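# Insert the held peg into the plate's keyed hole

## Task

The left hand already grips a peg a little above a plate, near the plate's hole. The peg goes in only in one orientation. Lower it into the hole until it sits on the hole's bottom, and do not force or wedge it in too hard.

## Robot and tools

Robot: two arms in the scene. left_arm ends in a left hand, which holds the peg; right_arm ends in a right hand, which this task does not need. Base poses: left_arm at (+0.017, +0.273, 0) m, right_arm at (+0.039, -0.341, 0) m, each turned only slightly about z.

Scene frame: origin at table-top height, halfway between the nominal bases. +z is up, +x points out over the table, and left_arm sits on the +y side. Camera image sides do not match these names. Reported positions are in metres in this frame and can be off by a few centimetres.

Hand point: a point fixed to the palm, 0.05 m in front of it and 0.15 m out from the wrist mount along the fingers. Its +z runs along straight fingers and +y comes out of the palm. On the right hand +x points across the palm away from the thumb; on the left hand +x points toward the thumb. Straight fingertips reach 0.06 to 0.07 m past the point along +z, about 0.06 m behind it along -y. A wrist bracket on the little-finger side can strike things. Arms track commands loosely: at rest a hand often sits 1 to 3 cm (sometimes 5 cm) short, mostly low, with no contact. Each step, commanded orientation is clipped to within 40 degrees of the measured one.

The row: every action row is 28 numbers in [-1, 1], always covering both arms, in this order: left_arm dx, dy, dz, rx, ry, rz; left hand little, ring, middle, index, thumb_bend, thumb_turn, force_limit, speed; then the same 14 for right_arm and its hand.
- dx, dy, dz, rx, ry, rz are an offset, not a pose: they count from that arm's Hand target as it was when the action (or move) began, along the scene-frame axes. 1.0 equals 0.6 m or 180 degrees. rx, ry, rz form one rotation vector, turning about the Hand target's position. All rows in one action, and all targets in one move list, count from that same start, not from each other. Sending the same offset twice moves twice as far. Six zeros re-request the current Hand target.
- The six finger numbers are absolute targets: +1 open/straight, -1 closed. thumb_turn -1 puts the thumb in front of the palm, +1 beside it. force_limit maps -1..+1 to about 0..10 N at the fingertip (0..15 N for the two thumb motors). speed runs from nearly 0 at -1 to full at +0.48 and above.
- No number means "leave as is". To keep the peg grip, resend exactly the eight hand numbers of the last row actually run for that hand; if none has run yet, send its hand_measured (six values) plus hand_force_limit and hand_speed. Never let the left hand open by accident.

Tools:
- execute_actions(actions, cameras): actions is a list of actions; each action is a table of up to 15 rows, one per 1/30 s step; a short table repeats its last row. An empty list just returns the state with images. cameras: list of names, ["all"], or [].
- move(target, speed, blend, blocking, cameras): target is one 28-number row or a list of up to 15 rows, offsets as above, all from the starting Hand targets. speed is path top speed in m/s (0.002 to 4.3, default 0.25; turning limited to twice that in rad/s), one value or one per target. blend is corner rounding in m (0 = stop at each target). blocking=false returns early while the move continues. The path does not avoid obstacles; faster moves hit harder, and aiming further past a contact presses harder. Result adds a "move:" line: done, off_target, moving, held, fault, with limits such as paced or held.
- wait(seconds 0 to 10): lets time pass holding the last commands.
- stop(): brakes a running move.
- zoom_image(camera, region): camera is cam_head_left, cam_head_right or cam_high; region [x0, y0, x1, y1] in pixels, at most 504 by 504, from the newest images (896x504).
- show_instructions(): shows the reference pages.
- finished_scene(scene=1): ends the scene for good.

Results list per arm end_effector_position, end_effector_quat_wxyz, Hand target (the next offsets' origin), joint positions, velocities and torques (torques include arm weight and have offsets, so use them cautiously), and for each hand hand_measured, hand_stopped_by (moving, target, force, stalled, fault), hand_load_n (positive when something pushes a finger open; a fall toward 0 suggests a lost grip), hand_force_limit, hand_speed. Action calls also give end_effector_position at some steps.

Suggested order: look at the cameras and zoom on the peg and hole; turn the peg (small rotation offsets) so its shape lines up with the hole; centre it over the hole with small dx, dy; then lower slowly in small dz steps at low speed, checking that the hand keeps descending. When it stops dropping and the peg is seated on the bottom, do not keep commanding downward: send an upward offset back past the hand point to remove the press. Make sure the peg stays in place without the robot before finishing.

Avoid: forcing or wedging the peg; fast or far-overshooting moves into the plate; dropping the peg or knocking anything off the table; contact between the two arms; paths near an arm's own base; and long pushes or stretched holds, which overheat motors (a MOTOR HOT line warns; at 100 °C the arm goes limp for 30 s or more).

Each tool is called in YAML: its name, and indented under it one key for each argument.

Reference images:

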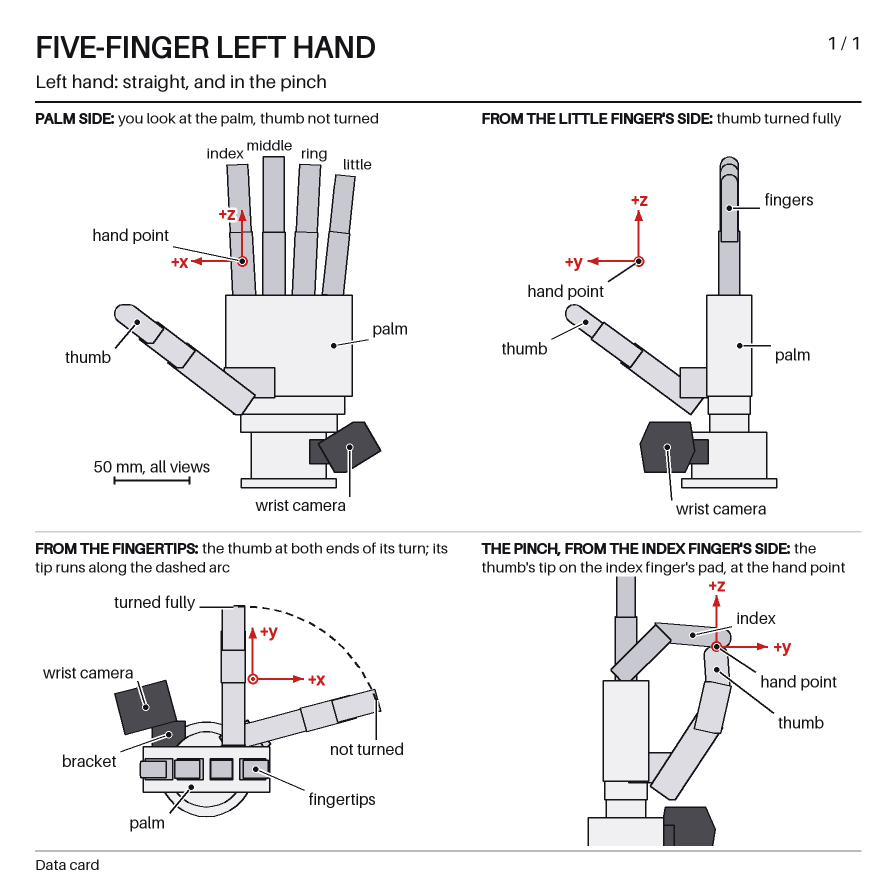

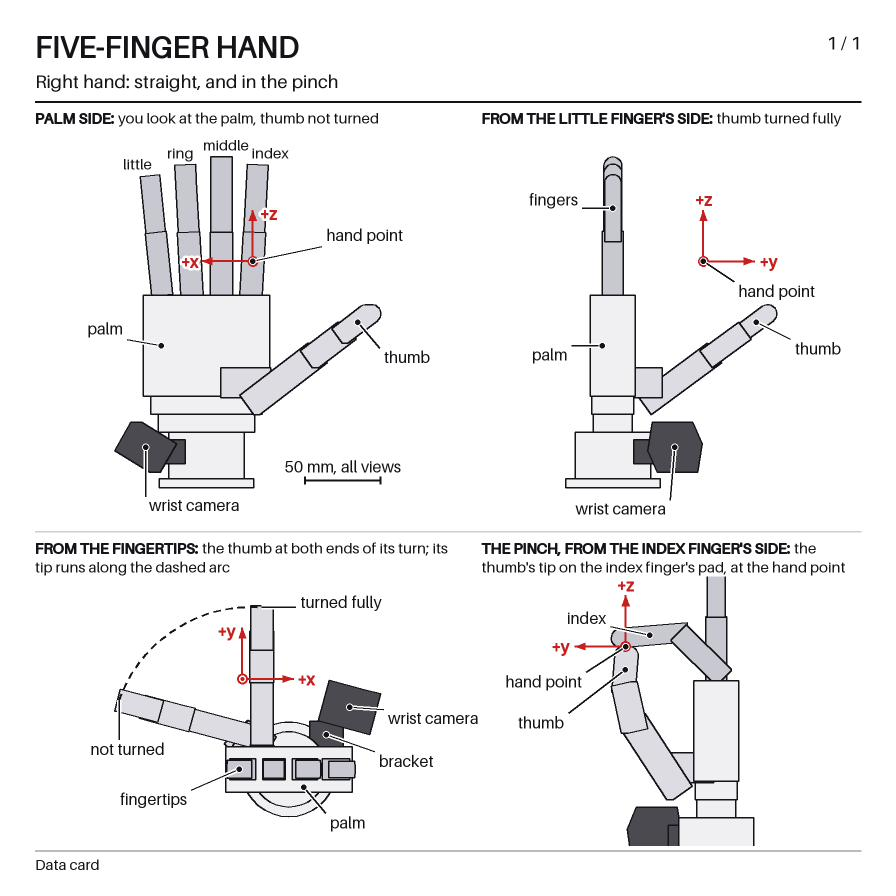

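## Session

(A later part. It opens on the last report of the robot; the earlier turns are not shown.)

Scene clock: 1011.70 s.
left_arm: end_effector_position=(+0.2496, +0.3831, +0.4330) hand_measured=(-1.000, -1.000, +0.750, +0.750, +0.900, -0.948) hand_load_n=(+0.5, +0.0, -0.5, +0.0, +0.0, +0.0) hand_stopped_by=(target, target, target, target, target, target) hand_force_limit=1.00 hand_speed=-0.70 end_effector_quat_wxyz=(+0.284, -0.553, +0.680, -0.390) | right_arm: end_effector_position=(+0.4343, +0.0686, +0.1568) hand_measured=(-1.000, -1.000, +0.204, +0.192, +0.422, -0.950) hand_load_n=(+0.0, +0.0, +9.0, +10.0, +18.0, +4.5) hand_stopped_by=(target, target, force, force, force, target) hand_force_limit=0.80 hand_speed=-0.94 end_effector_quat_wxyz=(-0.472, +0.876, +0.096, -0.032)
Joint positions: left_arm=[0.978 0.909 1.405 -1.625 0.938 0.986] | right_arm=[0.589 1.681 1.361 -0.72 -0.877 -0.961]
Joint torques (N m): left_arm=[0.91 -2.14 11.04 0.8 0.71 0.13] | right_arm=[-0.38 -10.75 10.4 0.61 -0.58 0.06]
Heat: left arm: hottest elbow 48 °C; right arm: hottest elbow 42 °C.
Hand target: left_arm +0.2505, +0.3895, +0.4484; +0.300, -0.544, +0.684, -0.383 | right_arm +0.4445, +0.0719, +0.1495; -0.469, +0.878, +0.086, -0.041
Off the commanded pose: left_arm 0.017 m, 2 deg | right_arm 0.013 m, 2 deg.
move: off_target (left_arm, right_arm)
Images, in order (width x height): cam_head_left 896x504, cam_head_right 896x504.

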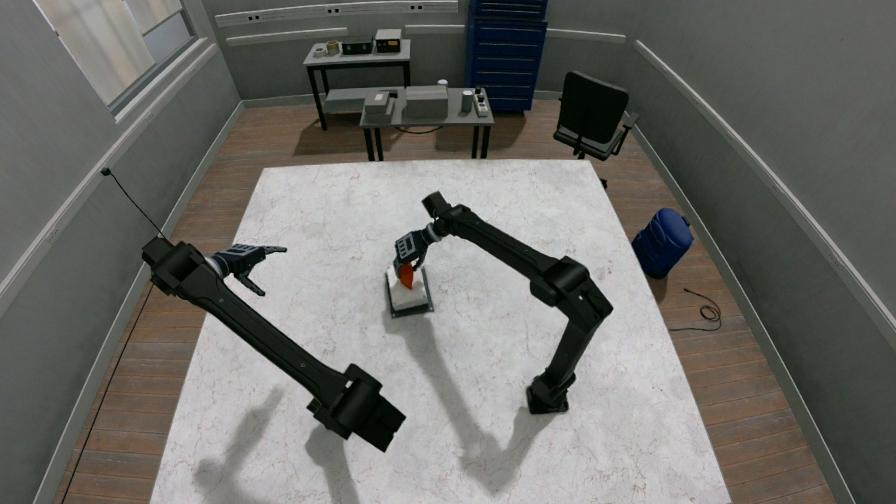

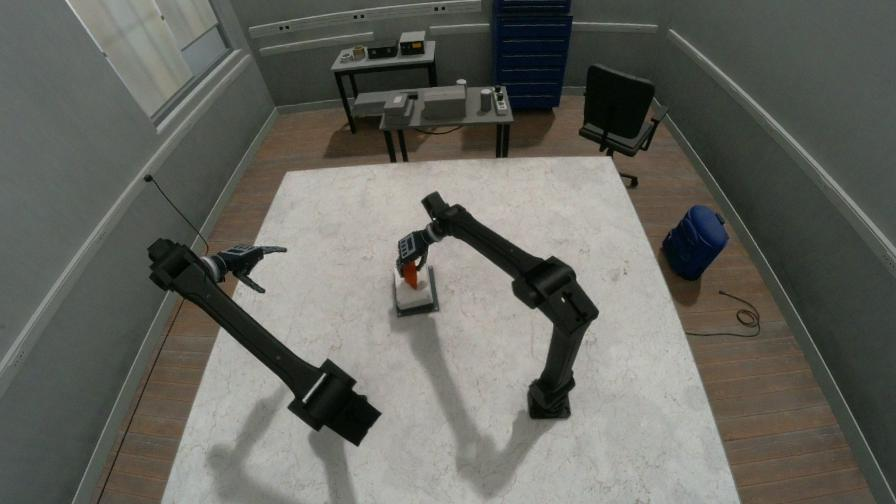

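move:
  target:
    - [0,0,0.0,0,0,0,-1,-1,0.75,0.75,0.9,-0.948,1.0,-0.7,-0.004,-0.003,-0.01,0,0,-0.025,-1,-1,-0.05,-0.05,0.05,-0.95,0.8,-0.94]
    - [0,0,0.0,0,0,0,-1,-1,0.75,0.75,0.9,-0.948,1.0,-0.7,-0.004,0.003,-0.012,0,0,0.025,-1,-1,-0.05,-0.05,0.05,-0.95,0.8,-0.94]
    - [0,0,0.0,0,0,0,-1,-1,0.75,0.75,0.9,-0.948,1.0,-0.7,-0.004,0,-0.012,0,0,0,-1,-1,-0.05,-0.05,0.05,-0.95,0.8,-0.94]
  speed: 0.03
  cameras: ["cam_head_left","cam_head_right","cam_high"]

zoom_image:
  camera: "cam_head_left"
  region: [396, 266, 420, 294]

zoom_image:
  camera: "cam_head_right"
  region: [400, 266, 424, 294]

zoom_image:
  camera: "cam_high"
  region: [370, 250, 480, 350]

Scene clock: 1025.63 s.
left_arm: end_effector_position=(+0.2496, +0.3831, +0.4330) hand_measured=(-1.000, -1.000, +0.750, +0.750, +0.900, -0.948) hand_load_n=(+0.0, +0.0, +0.0, +0.0, +0.0, +0.0) hand_stopped_by=(target, target, target, target, target, target) hand_force_limit=1.00 hand_speed=-0.70 end_effector_quat_wxyz=(+0.284, -0.553, +0.680, -0.390) | right_arm: end_effector_position=(+0.4336, +0.0744, +0.1563) hand_measured=(-1.000, -1.000, +0.204, +0.192, +0.422, -0.950) hand_load_n=(+0.5, +0.0, +7.0, +10.5, +15.5, +3.0) hand_stopped_by=(target, target, force, force, force, target) hand_force_limit=0.80 hand_speed=-0.94 end_effector_quat_wxyz=(-0.477, +0.873, +0.083, -0.056)
Joint positions: left_arm=[0.978 0.909 1.405 -1.625 0.938 0.986] | right_arm=[0.589 1.71 1.39 -0.742 -0.906 -0.933]
Joint torques (N m): left_arm=[0.91 -2.2 11.04 0.8 0.7 0.14] | right_arm=[-0.15 -13.27 7.25 2.24 0.48 -0.2]
Heat: left arm: hottest elbow 48 °C; right arm: hottest elbow 42 °C.
Hand target: left_arm +0.2505, +0.3895, +0.4484; +0.300, -0.544, +0.684, -0.383 | right_arm +0.4421, +0.0720, +0.1423; -0.469, +0.878, +0.086, -0.041
Off the commanded pose: left_arm 0.017 m, 2 deg | right_arm 0.017 m, 2 deg.
move: off_target (left_arm, right_arm)

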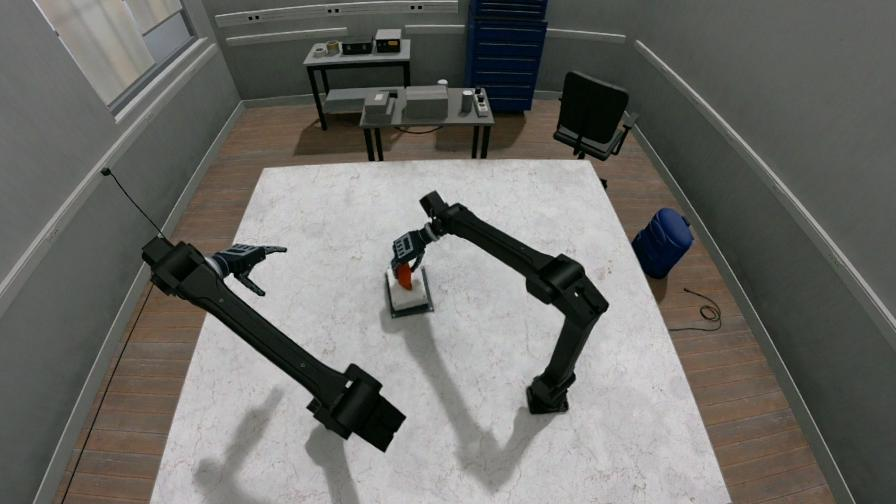

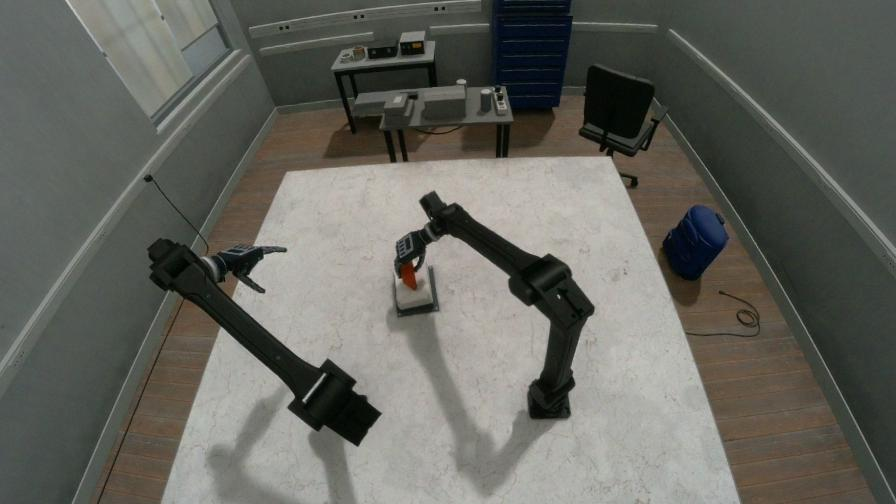

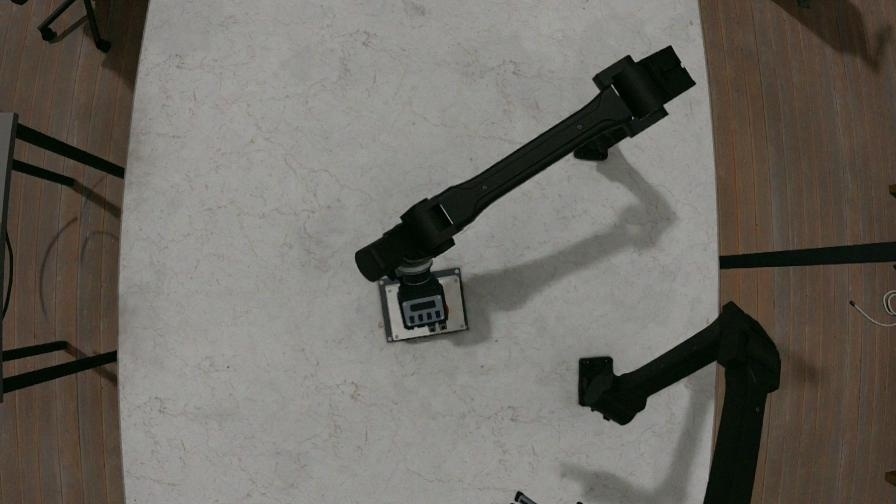

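Scaled by 18.000 from the camera's 896x504 image, which has a finer 1280x720 frame.

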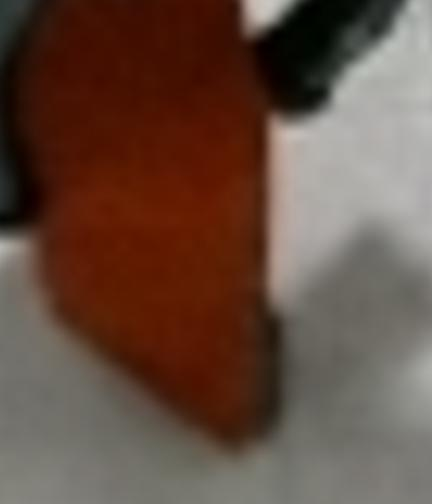

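Scaled by 18.000 from the camera's 896x504 image, which has a finer 1280x720 frame.

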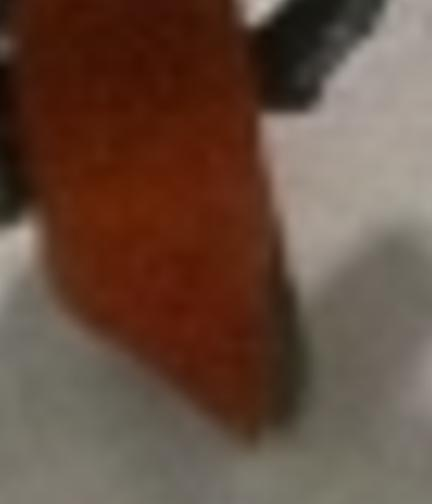

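Scaled by 4.582 from the camera's 896x504 image, which has a finer 1280x720 frame.

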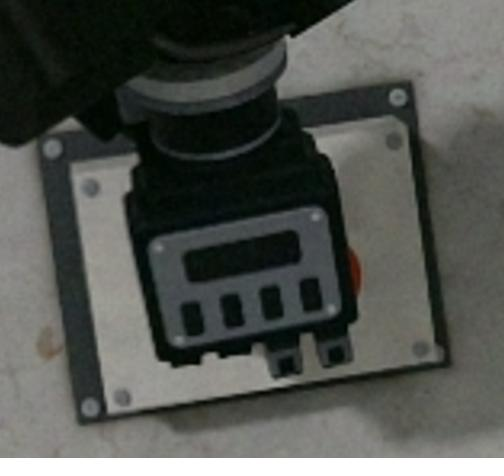

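move:
  target:
    - [0,0,0.0,0,0,0,-1,-1,0.75,0.75,0.9,-0.948,1.0,-0.7,0,0,0.13,0,0,0,-1,-1,-0.05,-0.05,0.05,-0.95,0.8,-0.94]
    - [0,0,0.0,0,0,0,-1,-1,0.75,0.75,0.9,-0.948,1.0,-0.7,0,-0.26,0.13,0,0,0,-1,-1,-0.05,-0.05,0.05,-0.95,0.8,-0.94]
    - [0,0,0.0,0,0,0,-1,-1,0.75,0.75,0.9,-0.948,1.0,-0.7,0,-0.26,-0.045,0,0,0,-1,-1,-0.05,-0.05,0.05,-0.95,0.8,-0.94]
  speed: [0.12,0.2,0.1]
  blend: 0.02
  cameras: ["all"]

zoom_image:
  camera: "cam_head_left"
  region: [410, 230, 490, 310]

zoom_image:
  camera: "cam_head_right"
  region: [410, 230, 490, 310]

Scene clock: 1068.33 s.
left_arm: end_effector_position=(+0.2496, +0.3831, +0.4330) hand_measured=(-1.000, -1.000, +0.750, +0.750, +0.900, -0.948) hand_load_n=(+0.0, +0.0, +0.5, +0.0, +0.0, +0.0) hand_stopped_by=(target, target, target, target, target, target) hand_force_limit=1.00 hand_speed=-0.70 end_effector_quat_wxyz=(+0.284, -0.553, +0.680, -0.390) | right_arm: end_effector_position=(+0.4317, -0.0838, +0.1100) hand_measured=(-1.000, -1.000, +0.204, +0.192, +0.422, -0.950) hand_load_n=(+0.0, +0.0, +8.5, +9.0, +19.0, +1.0) hand_stopped_by=(target, target, force, force, force, target) hand_force_limit=0.80 hand_speed=-0.94 end_effector_quat_wxyz=(-0.462, +0.881, +0.081, -0.055)
Joint positions: left_arm=[0.978 0.909 1.405 -1.625 0.938 0.986] | right_arm=[0.317 1.642 1.206 -1.003 -0.962 -1.383]
Joint torques (N m): left_arm=[0.91 -2.14 11.04 0.8 0.7 0.14] | right_arm=[-0.67 -12.34 8.18 1.07 -0.96 -0.09]
Heat: left arm: hottest elbow 49 °C; right arm: hottest elbow 41 °C.
Hand target: left_arm +0.2505, +0.3895, +0.4484; +0.300, -0.544, +0.684, -0.383 | right_arm +0.4421, -0.0840, +0.1152; -0.469, +0.878, +0.086, -0.041
Off the commanded pose: left_arm 0.017 m, 2 deg | right_arm 0.012 m, 2 deg.
move: off_target (left_arm, right_arm)

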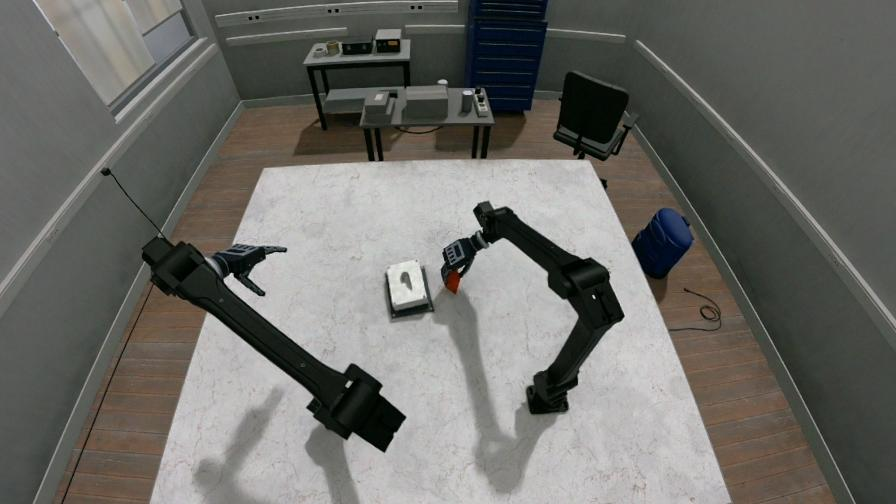

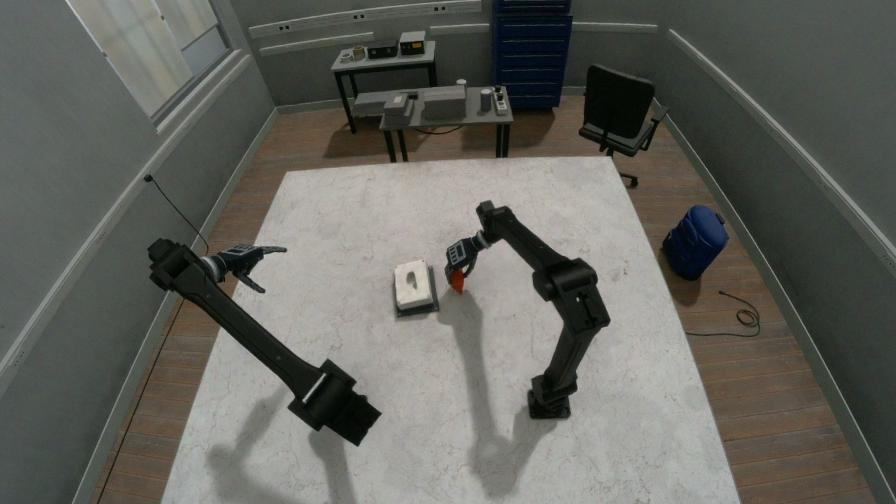

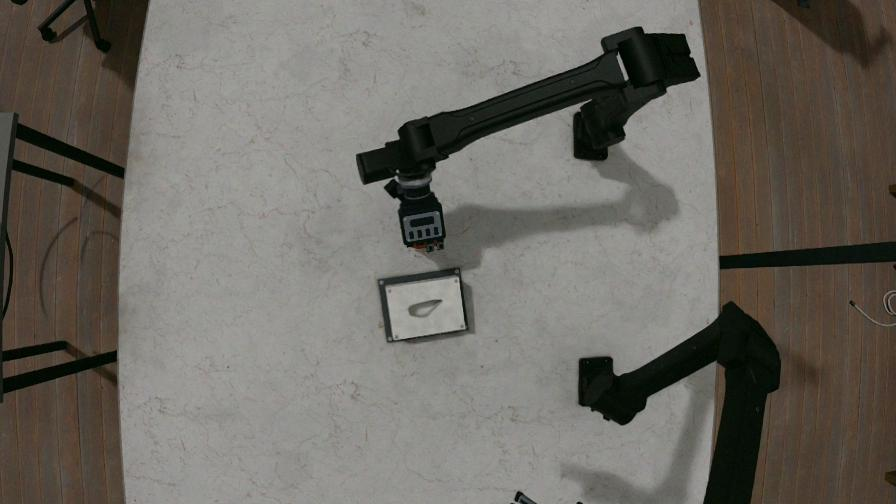

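Scaled by 6.300 from the camera's 896x504 image, which has a finer 1280x720 frame.

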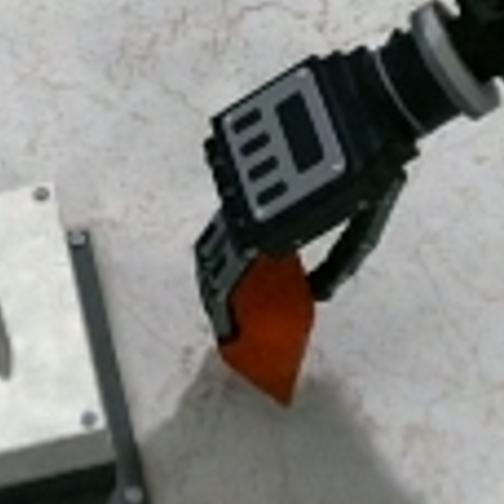

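Scaled by 6.300 from the camera's 896x504 image, which has a finer 1280x720 frame.

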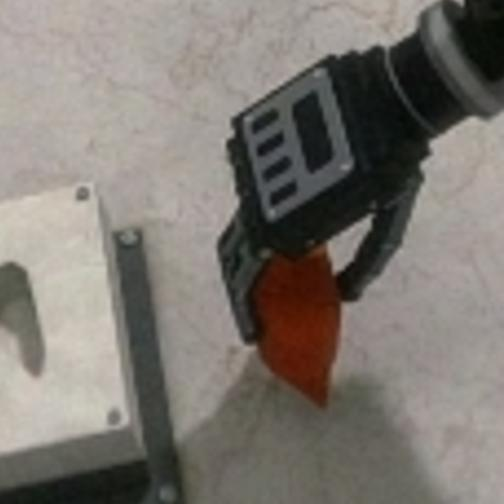

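move:
  target: [0,0,0.0,0,0,0,-1,-1,0.75,0.75,0.9,-0.948,1.0,-0.7,0,0,-0.03,0,0,0,-1,-1,-0.05,-0.05,0.05,-0.95,0.8,-0.94]
  speed: 0.06

move:
  target: [0,0,0.0,0,0,0,-1,-1,0.75,0.75,0.9,-0.948,1.0,-0.7,0,0,-0.018,0,0,0,-1,-1,-0.05,-0.05,0.05,-0.95,0.8,-0.94]
  speed: 0.04
  cameras: ["all"]

zoom_image:
  camera: "cam_head_left"
  region: [430, 250, 480, 310]

zoom_image:
  camera: "cam_head_right"
  region: [430, 250, 480, 310]

Scene clock: 1074.43 s.
left_arm: end_effector_position=(+0.2496, +0.3831, +0.4330) hand_measured=(-1.000, -1.000, +0.750, +0.750, +0.900, -0.948) hand_load_n=(+0.0, +0.0, -0.5, +0.0, +0.0, +0.0) hand_stopped_by=(target, target, target, target, target, target) hand_force_limit=1.00 hand_speed=-0.70 end_effector_quat_wxyz=(+0.284, -0.553, +0.680, -0.390) | right_arm: end_effector_position=(+0.4323, -0.0836, +0.0945) hand_measured=(-1.000, -1.000, +0.204, +0.192, +0.422, -0.950) hand_load_n=(+0.0, +0.0, +8.5, +9.5, +19.0, +1.0) hand_stopped_by=(target, target, force, force, force, target) hand_force_limit=0.80 hand_speed=-0.94 end_effector_quat_wxyz=(-0.463, +0.881, +0.083, -0.053)
Joint positions: left_arm=[0.978 0.909 1.405 -1.625 0.938 0.986] | right_arm=[0.317 1.658 1.182 -0.957 -0.962 -1.383]
Joint torques (N m): left_arm=[0.91 -2.14 11.06 0.8 0.7 0.13] | right_arm=[-0.62 -12.1 7.94 1.16 -0.96 -0.09]
Heat: left arm: hottest elbow 49 °C; right arm: hottest elbow 41 °C.
Hand target: left_arm +0.2505, +0.3895, +0.4484; +0.300, -0.544, +0.684, -0.383 | right_arm +0.4420, -0.0841, +0.0973; -0.469, +0.878, +0.086, -0.041
Off the commanded pose: left_arm 0.017 m, 2 deg | right_arm 0.010 m, 2 deg.
move: off_target (left_arm)

Scene clock: 1075.23 s.
left_arm: end_effector_position=(+0.2496, +0.3831, +0.4330) hand_measured=(-1.000, -1.000, +0.750, +0.750, +0.900, -0.948) hand_load_n=(+0.0, +0.0, +0.0, +0.0, +0.0, +0.0) hand_stopped_by=(target, target, target, target, target, target) hand_force_limit=1.00 hand_speed=-0.70 end_effector_quat_wxyz=(+0.284, -0.553, +0.680, -0.390) | right_arm: end_effector_position=(+0.4336, -0.0829, +0.0875) hand_measured=(-1.000, -1.000, +0.204, +0.192, +0.422, -0.950) hand_load_n=(+0.0, +0.0, +8.5, +9.5, +18.5, +1.5) hand_stopped_by=(target, target, force, force, force, target) hand_force_limit=0.80 hand_speed=-0.94 end_effector_quat_wxyz=(-0.464, +0.880, +0.084, -0.050)
Joint positions: left_arm=[0.978 0.909 1.405 -1.625 0.938 0.986] | right_arm=[0.317 1.666 1.172 -0.931 -0.964 -1.383]
Joint torques (N m): left_arm=[0.91 -2.14 11.04 0.8 0.7 0.13] | right_arm=[-0.62 -11.81 7.62 1.21 -0.9 -0.09]
Heat: left arm: hottest elbow 49 °C; right arm: hottest elbow 41 °C.
Hand target: left_arm +0.2505, +0.3895, +0.4484; +0.300, -0.544, +0.684, -0.383 | right_arm +0.4421, -0.0840, +0.0864; -0.469, +0.878, +0.086, -0.041
Off the commanded pose: left_arm 0.017 m, 2 deg | right_arm 0.009 m, 1 deg.
move: off_target (left_arm)

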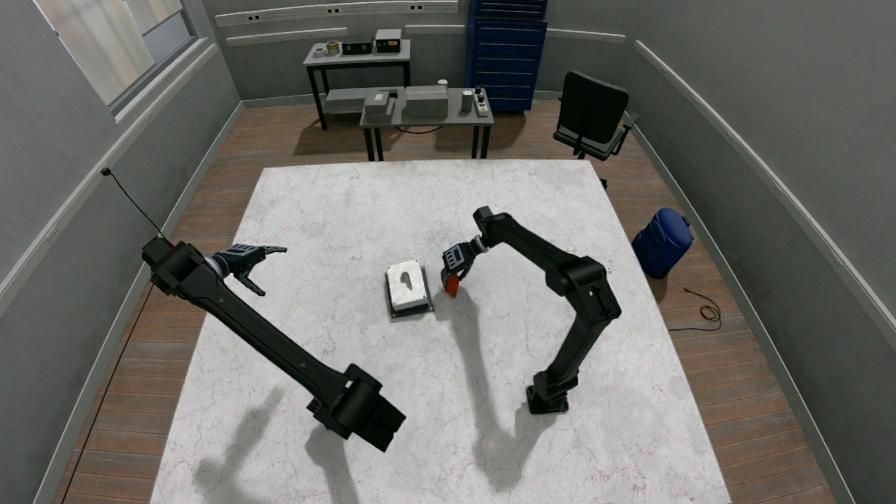

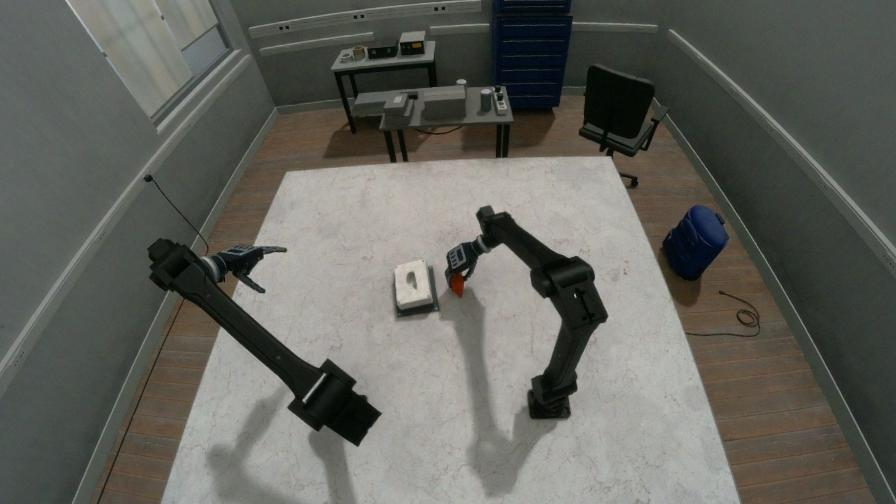

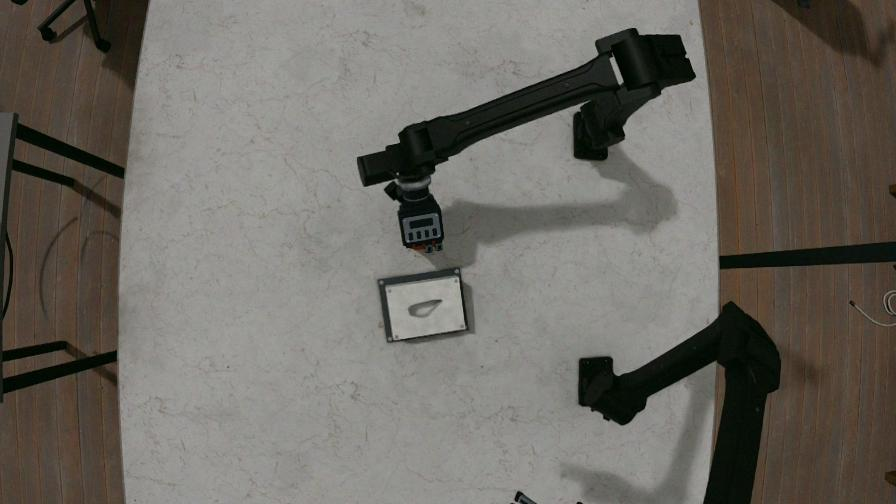

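Scaled by 8.400 from the camera's 896x504 image, which has a finer 1280x720 frame.

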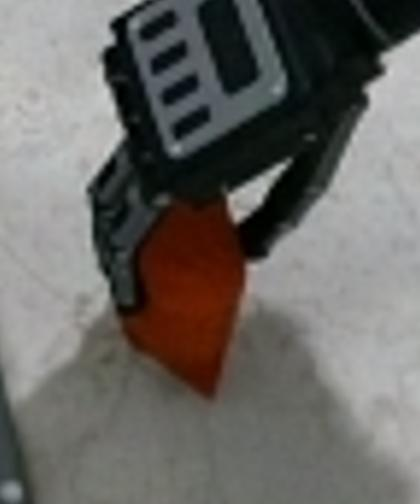

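Scaled by 8.400 from the camera's 896x504 image, which has a finer 1280x720 frame.

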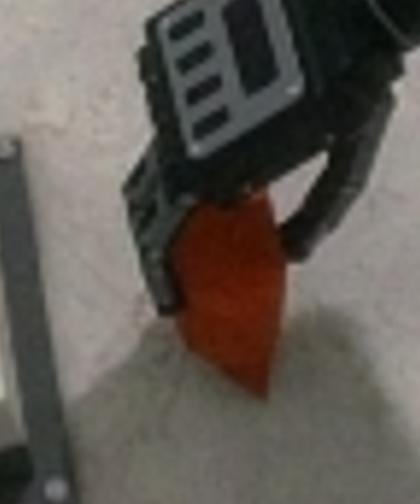

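move:
  target: [0,0,0.0,0,0,0,-1,-1,0.75,0.75,0.9,-0.948,1.0,-0.7,0,0,-0.015,0,0,0,-1,-1,-0.05,-0.05,0.05,-0.95,0.8,-0.94]
  speed: 0.04

Scene clock: 1077.90 s.
left_arm: end_effector_position=(+0.2496, +0.3831, +0.4330) hand_measured=(-1.000, -1.000, +0.750, +0.750, +0.900, -0.948) hand_load_n=(+0.0, +0.0, +0.0, +0.0, +0.0, +0.0) hand_stopped_by=(target, target, target, target, target, target) hand_force_limit=1.00 hand_speed=-0.70 end_effector_quat_wxyz=(+0.284, -0.553, +0.680, -0.390) | right_arm: end_effector_position=(+0.4363, -0.0815, +0.0860) hand_measured=(-1.000, -1.000, +0.204, +0.192, +0.422, -0.950) hand_load_n=(+0.0, +0.0, +7.5, +10.5, +16.5, +0.5) hand_stopped_by=(target, target, force, force, force, target) hand_force_limit=0.80 hand_speed=-0.94 end_effector_quat_wxyz=(-0.467, +0.879, +0.089, -0.043)
Joint positions: left_arm=[0.978 0.909 1.405 -1.625 0.938 0.986] | right_arm=[0.317 1.666 1.166 -0.908 -0.968 -1.383]
Joint torques (N m): left_arm=[0.91 -2.2 11.04 0.8 0.71 0.14] | right_arm=[-0.62 -10.75 7.16 1.26 -0.77 -0.09]
Heat: left arm: hottest elbow 49 °C; right arm: hottest elbow 40 °C.
Hand target: left_arm +0.2505, +0.3895, +0.4484; +0.300, -0.544, +0.684, -0.383 | right_arm +0.4420, -0.0840, +0.0775; -0.469, +0.878, +0.086, -0.041
Off the commanded pose: left_arm 0.017 m, 2 deg | right_arm 0.011 m, 0 deg.
move: off_target (left_arm, right_arm)

move:
  target: [0,0,0.0,0,0,0,-1,-1,0.75,0.75,0.9,-0.948,1.0,-0.7,0,0,0.004,0,0,0,-1,-1,0.32,0.32,0.55,-0.95,0.8,-0.88]
  speed: 0.04

move:
  target: [0,0,0.0,0,0,0,-1,-1,0.75,0.75,0.9,-0.948,1.0,-0.7,0,0,0.02,0,0,0,-1,-1,0.5,0.5,0.75,-0.95,0.8,-0.7]
  speed: 0.04
  cameras: ["all"]

zoom_image:
  camera: "cam_head_left"
  region: [430, 240, 480, 300]

zoom_image:
  camera: "cam_head_right"
  region: [430, 240, 480, 300]

zoom_image:
  camera: "cam_high"
  region: [380, 180, 470, 270]

Scene clock: 1083.60 s.
left_arm: end_effector_position=(+0.2496, +0.3831, +0.4330) hand_measured=(-1.000, -1.000, +0.750, +0.750, +0.900, -0.948) hand_load_n=(+0.0, +0.0, +0.0, +0.0, +0.0, +0.0) hand_stopped_by=(target, target, target, target, target, target) hand_force_limit=1.00 hand_speed=-0.70 end_effector_quat_wxyz=(+0.284, -0.553, +0.680, -0.390) | right_arm: end_effector_position=(+0.4358, -0.0816, +0.0841) hand_measured=(-1.000, -1.000, +0.320, +0.320, +0.550, -0.950) hand_load_n=(+0.0, +0.0, +0.0, +0.0, +0.0, +0.0) hand_stopped_by=(target, target, target, target, target, target) hand_force_limit=0.80 hand_speed=-0.88 end_effector_quat_wxyz=(-0.467, +0.879, +0.088, -0.044)
Joint positions: left_arm=[0.978 0.909 1.405 -1.625 0.938 0.986] | right_arm=[0.317 1.67 1.165 -0.906 -0.968 -1.383]
Joint torques (N m): left_arm=[0.91 -2.14 11.06 0.79 0.7 0.14] | right_arm=[-0.62 -11.34 7.49 0.88 -0.74 -0.09]
Heat: left arm: hottest elbow 49 °C; right arm: hottest elbow 40 °C.
Hand target: left_arm +0.2505, +0.3895, +0.4484; +0.300, -0.544, +0.684, -0.383 | right_arm +0.4420, -0.0841, +0.0798; -0.469, +0.878, +0.087, -0.041
Off the commanded pose: left_arm 0.017 m, 2 deg | right_arm 0.008 m, 0 deg.
move: off_target (left_arm)

Scene clock: 1084.50 s.
left_arm: end_effector_position=(+0.2496, +0.3831, +0.4330) hand_measured=(-1.000, -1.000, +0.750, +0.750, +0.900, -0.948) hand_load_n=(+0.0, +0.0, +0.0, +0.0, +0.0, +0.0) hand_stopped_by=(target, target, target, target, target, target) hand_force_limit=1.00 hand_speed=-0.70 end_effector_quat_wxyz=(+0.284, -0.553, +0.680, -0.390) | right_arm: end_effector_position=(+0.4326, -0.0825, +0.0843) hand_measured=(-1.000, -1.000, +0.500, +0.500, +0.750, -0.950) hand_load_n=(+0.0, +0.0, +0.0, +0.0, +0.0, +0.0) hand_stopped_by=(target, target, target, target, target, target) hand_force_limit=0.80 hand_speed=-0.70 end_effector_quat_wxyz=(-0.466, +0.879, +0.085, -0.050)
Joint positions: left_arm=[0.978 0.909 1.405 -1.625 0.938 0.986] | right_arm=[0.317 1.67 1.165 -0.92 -0.969 -1.383]
Joint torques (N m): left_arm=[0.91 -2.2 11.04 0.79 0.71 0.14] | right_arm=[-0.62 -12.51 8.53 0.17 -0.73 -0.09]
Heat: left arm: hottest elbow 49 °C; right arm: hottest elbow 40 °C.
Hand target: left_arm +0.2505, +0.3895, +0.4484; +0.300, -0.544, +0.684, -0.383 | right_arm +0.4421, -0.0840, +0.0918; -0.469, +0.878, +0.087, -0.041
Off the commanded pose: left_arm 0.017 m, 2 deg | right_arm 0.012 m, 1 deg.
move: off_target (left_arm, right_arm)

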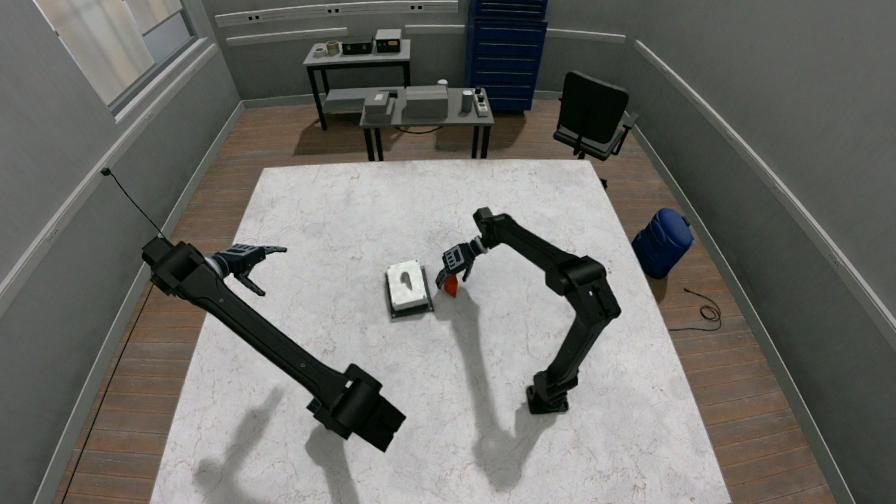

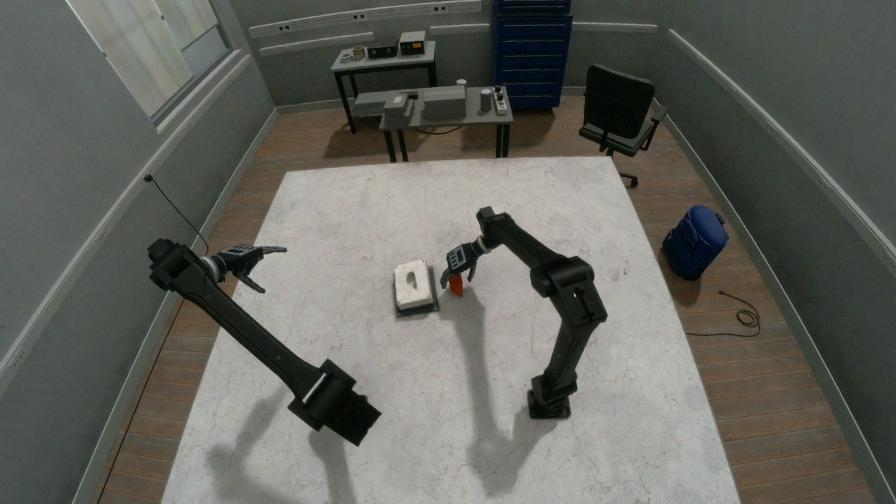

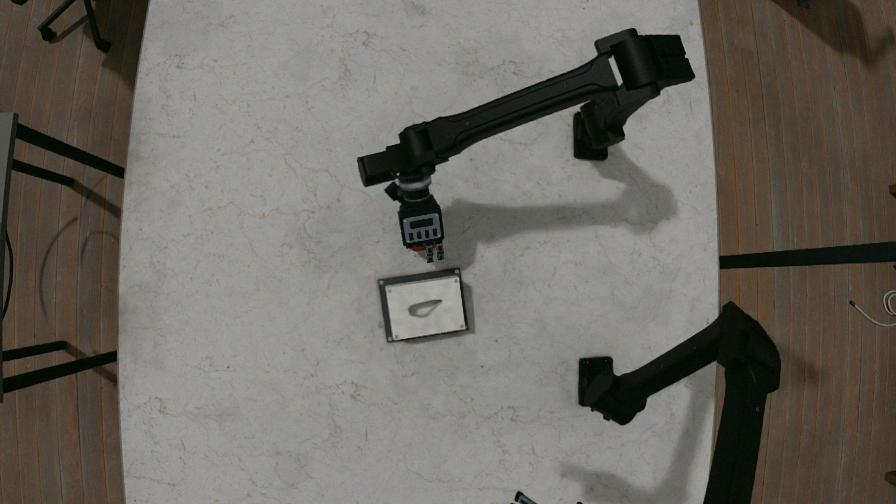

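Scaled by 8.400 from the camera's 896x504 image, which has a finer 1280x720 frame.

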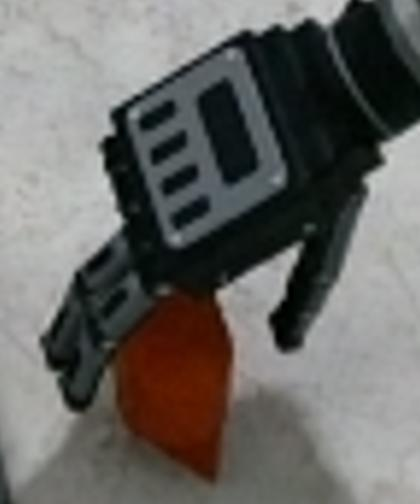

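Scaled by 8.400 from the camera's 896x504 image, which has a finer 1280x720 frame.

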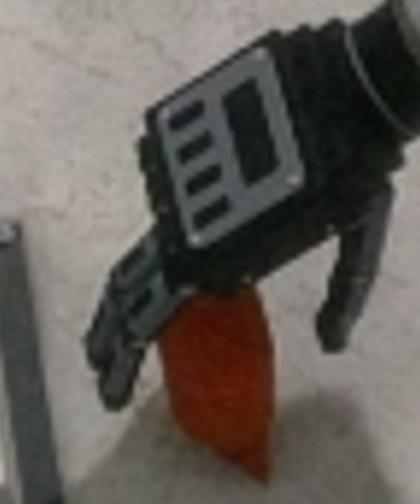

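Scaled by 5.600 from the camera's 896x504 image, which has a finer 1280x720 frame.

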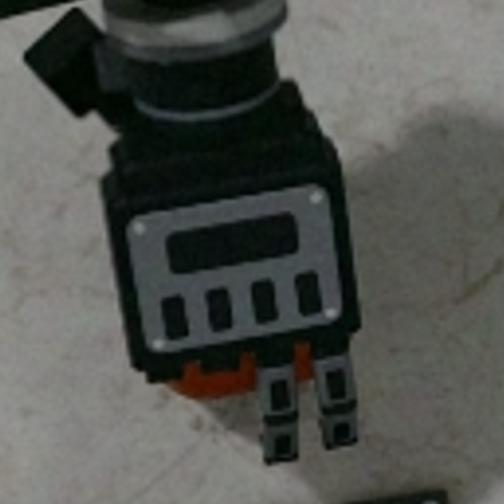

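move:
  target:
    - [0,0,0.0,0,0,0,-1,-1,0.75,0.75,0.9,-0.948,1.0,-0.7,0.01,0,0.1,0,0,0,-1,-1,0.5,0.5,0.75,-0.95,0.8,-0.7]
    - [0,0,0.0,0,0,0,-1,-1,0.75,0.75,0.9,-0.948,1.0,-0.7,0,-0.12,0.2,0,0,0,-1,-1,0.5,0.5,0.75,-0.95,0.8,-0.7]
  speed: [0.1,0.2]
  blend: 0.02
  cameras: ["all"]

zoom_image:
  camera: "cam_head_left"
  region: [430, 250, 480, 310]

zoom_image:
  camera: "cam_high"
  region: [390, 210, 450, 270]

Scene clock: 1090.60 s.
left_arm: end_effector_position=(+0.2496, +0.3831, +0.4330) hand_measured=(-1.000, -1.000, +0.750, +0.750, +0.900, -0.948) hand_load_n=(+0.0, +0.5, +0.0, +0.0, +0.0, +0.0) hand_stopped_by=(target, target, target, target, target, target) hand_force_limit=1.00 hand_speed=-0.70 end_effector_quat_wxyz=(+0.284, -0.553, +0.680, -0.390) | right_arm: end_effector_position=(+0.4255, -0.1546, +0.1918) hand_measured=(-1.000, -1.000, +0.500, +0.500, +0.750, -0.950) hand_load_n=(+0.0, +0.0, +0.0, +0.0, +0.0, +0.0) hand_stopped_by=(target, target, target, target, target, target) hand_force_limit=0.80 hand_speed=-0.70 end_effector_quat_wxyz=(-0.465, +0.879, +0.074, -0.068)
Joint positions: left_arm=[0.978 0.909 1.405 -1.625 0.938 0.986] | right_arm=[0.167 1.574 1.344 -1.453 -0.975 -1.645]
Joint torques (N m): left_arm=[0.91 -2.2 11.04 0.79 0.7 0.13] | right_arm=[-0.62 -12.16 10.96 -0.29 -0.77 -0.12]
Heat: left arm: hottest elbow 49 °C; right arm: hottest elbow 41 °C.
Hand target: left_arm +0.2505, +0.3895, +0.4484; +0.300, -0.544, +0.684, -0.383 | right_arm +0.4420, -0.1561, +0.2118; -0.469, +0.878, +0.086, -0.041
Off the commanded pose: left_arm 0.017 m, 2 deg | right_arm 0.026 m, 3 deg.
move: off_target (left_arm, right_arm)

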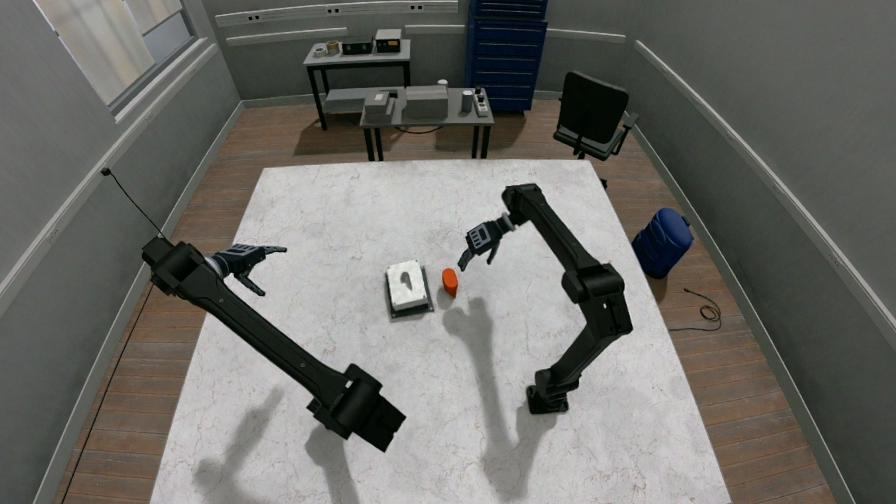

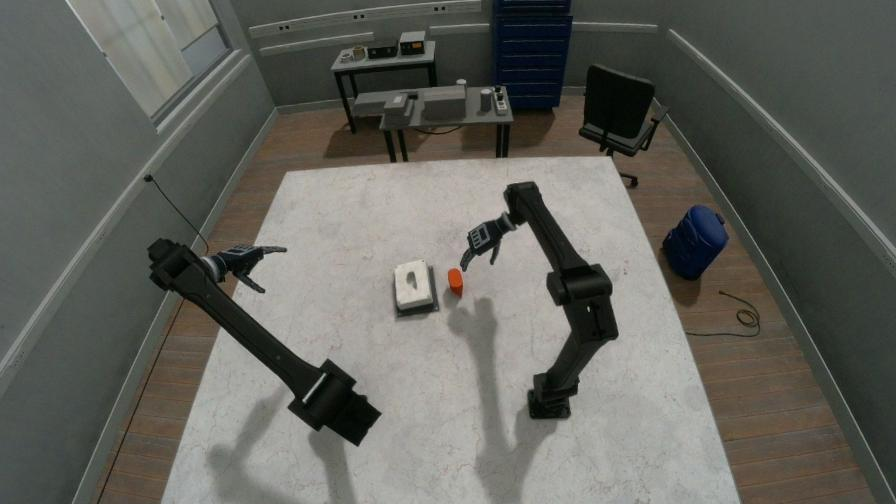

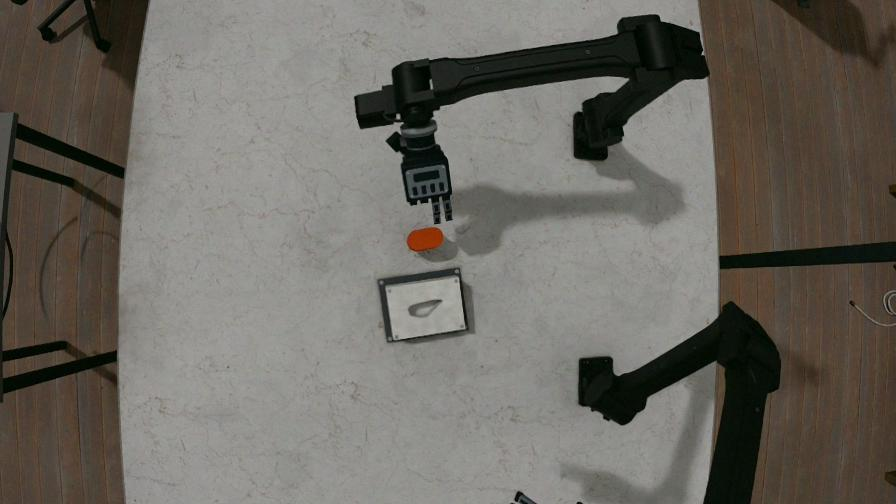

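Scaled by 8.400 from the camera's 896x504 image, which has a finer 1280x720 frame.

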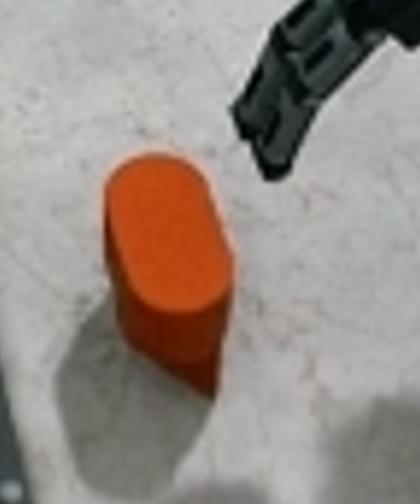

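Scaled by 8.400 from the camera's 896x504 image, which has a finer 1280x720 frame.

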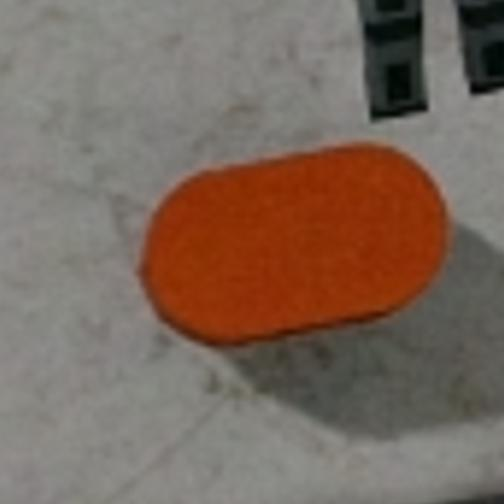

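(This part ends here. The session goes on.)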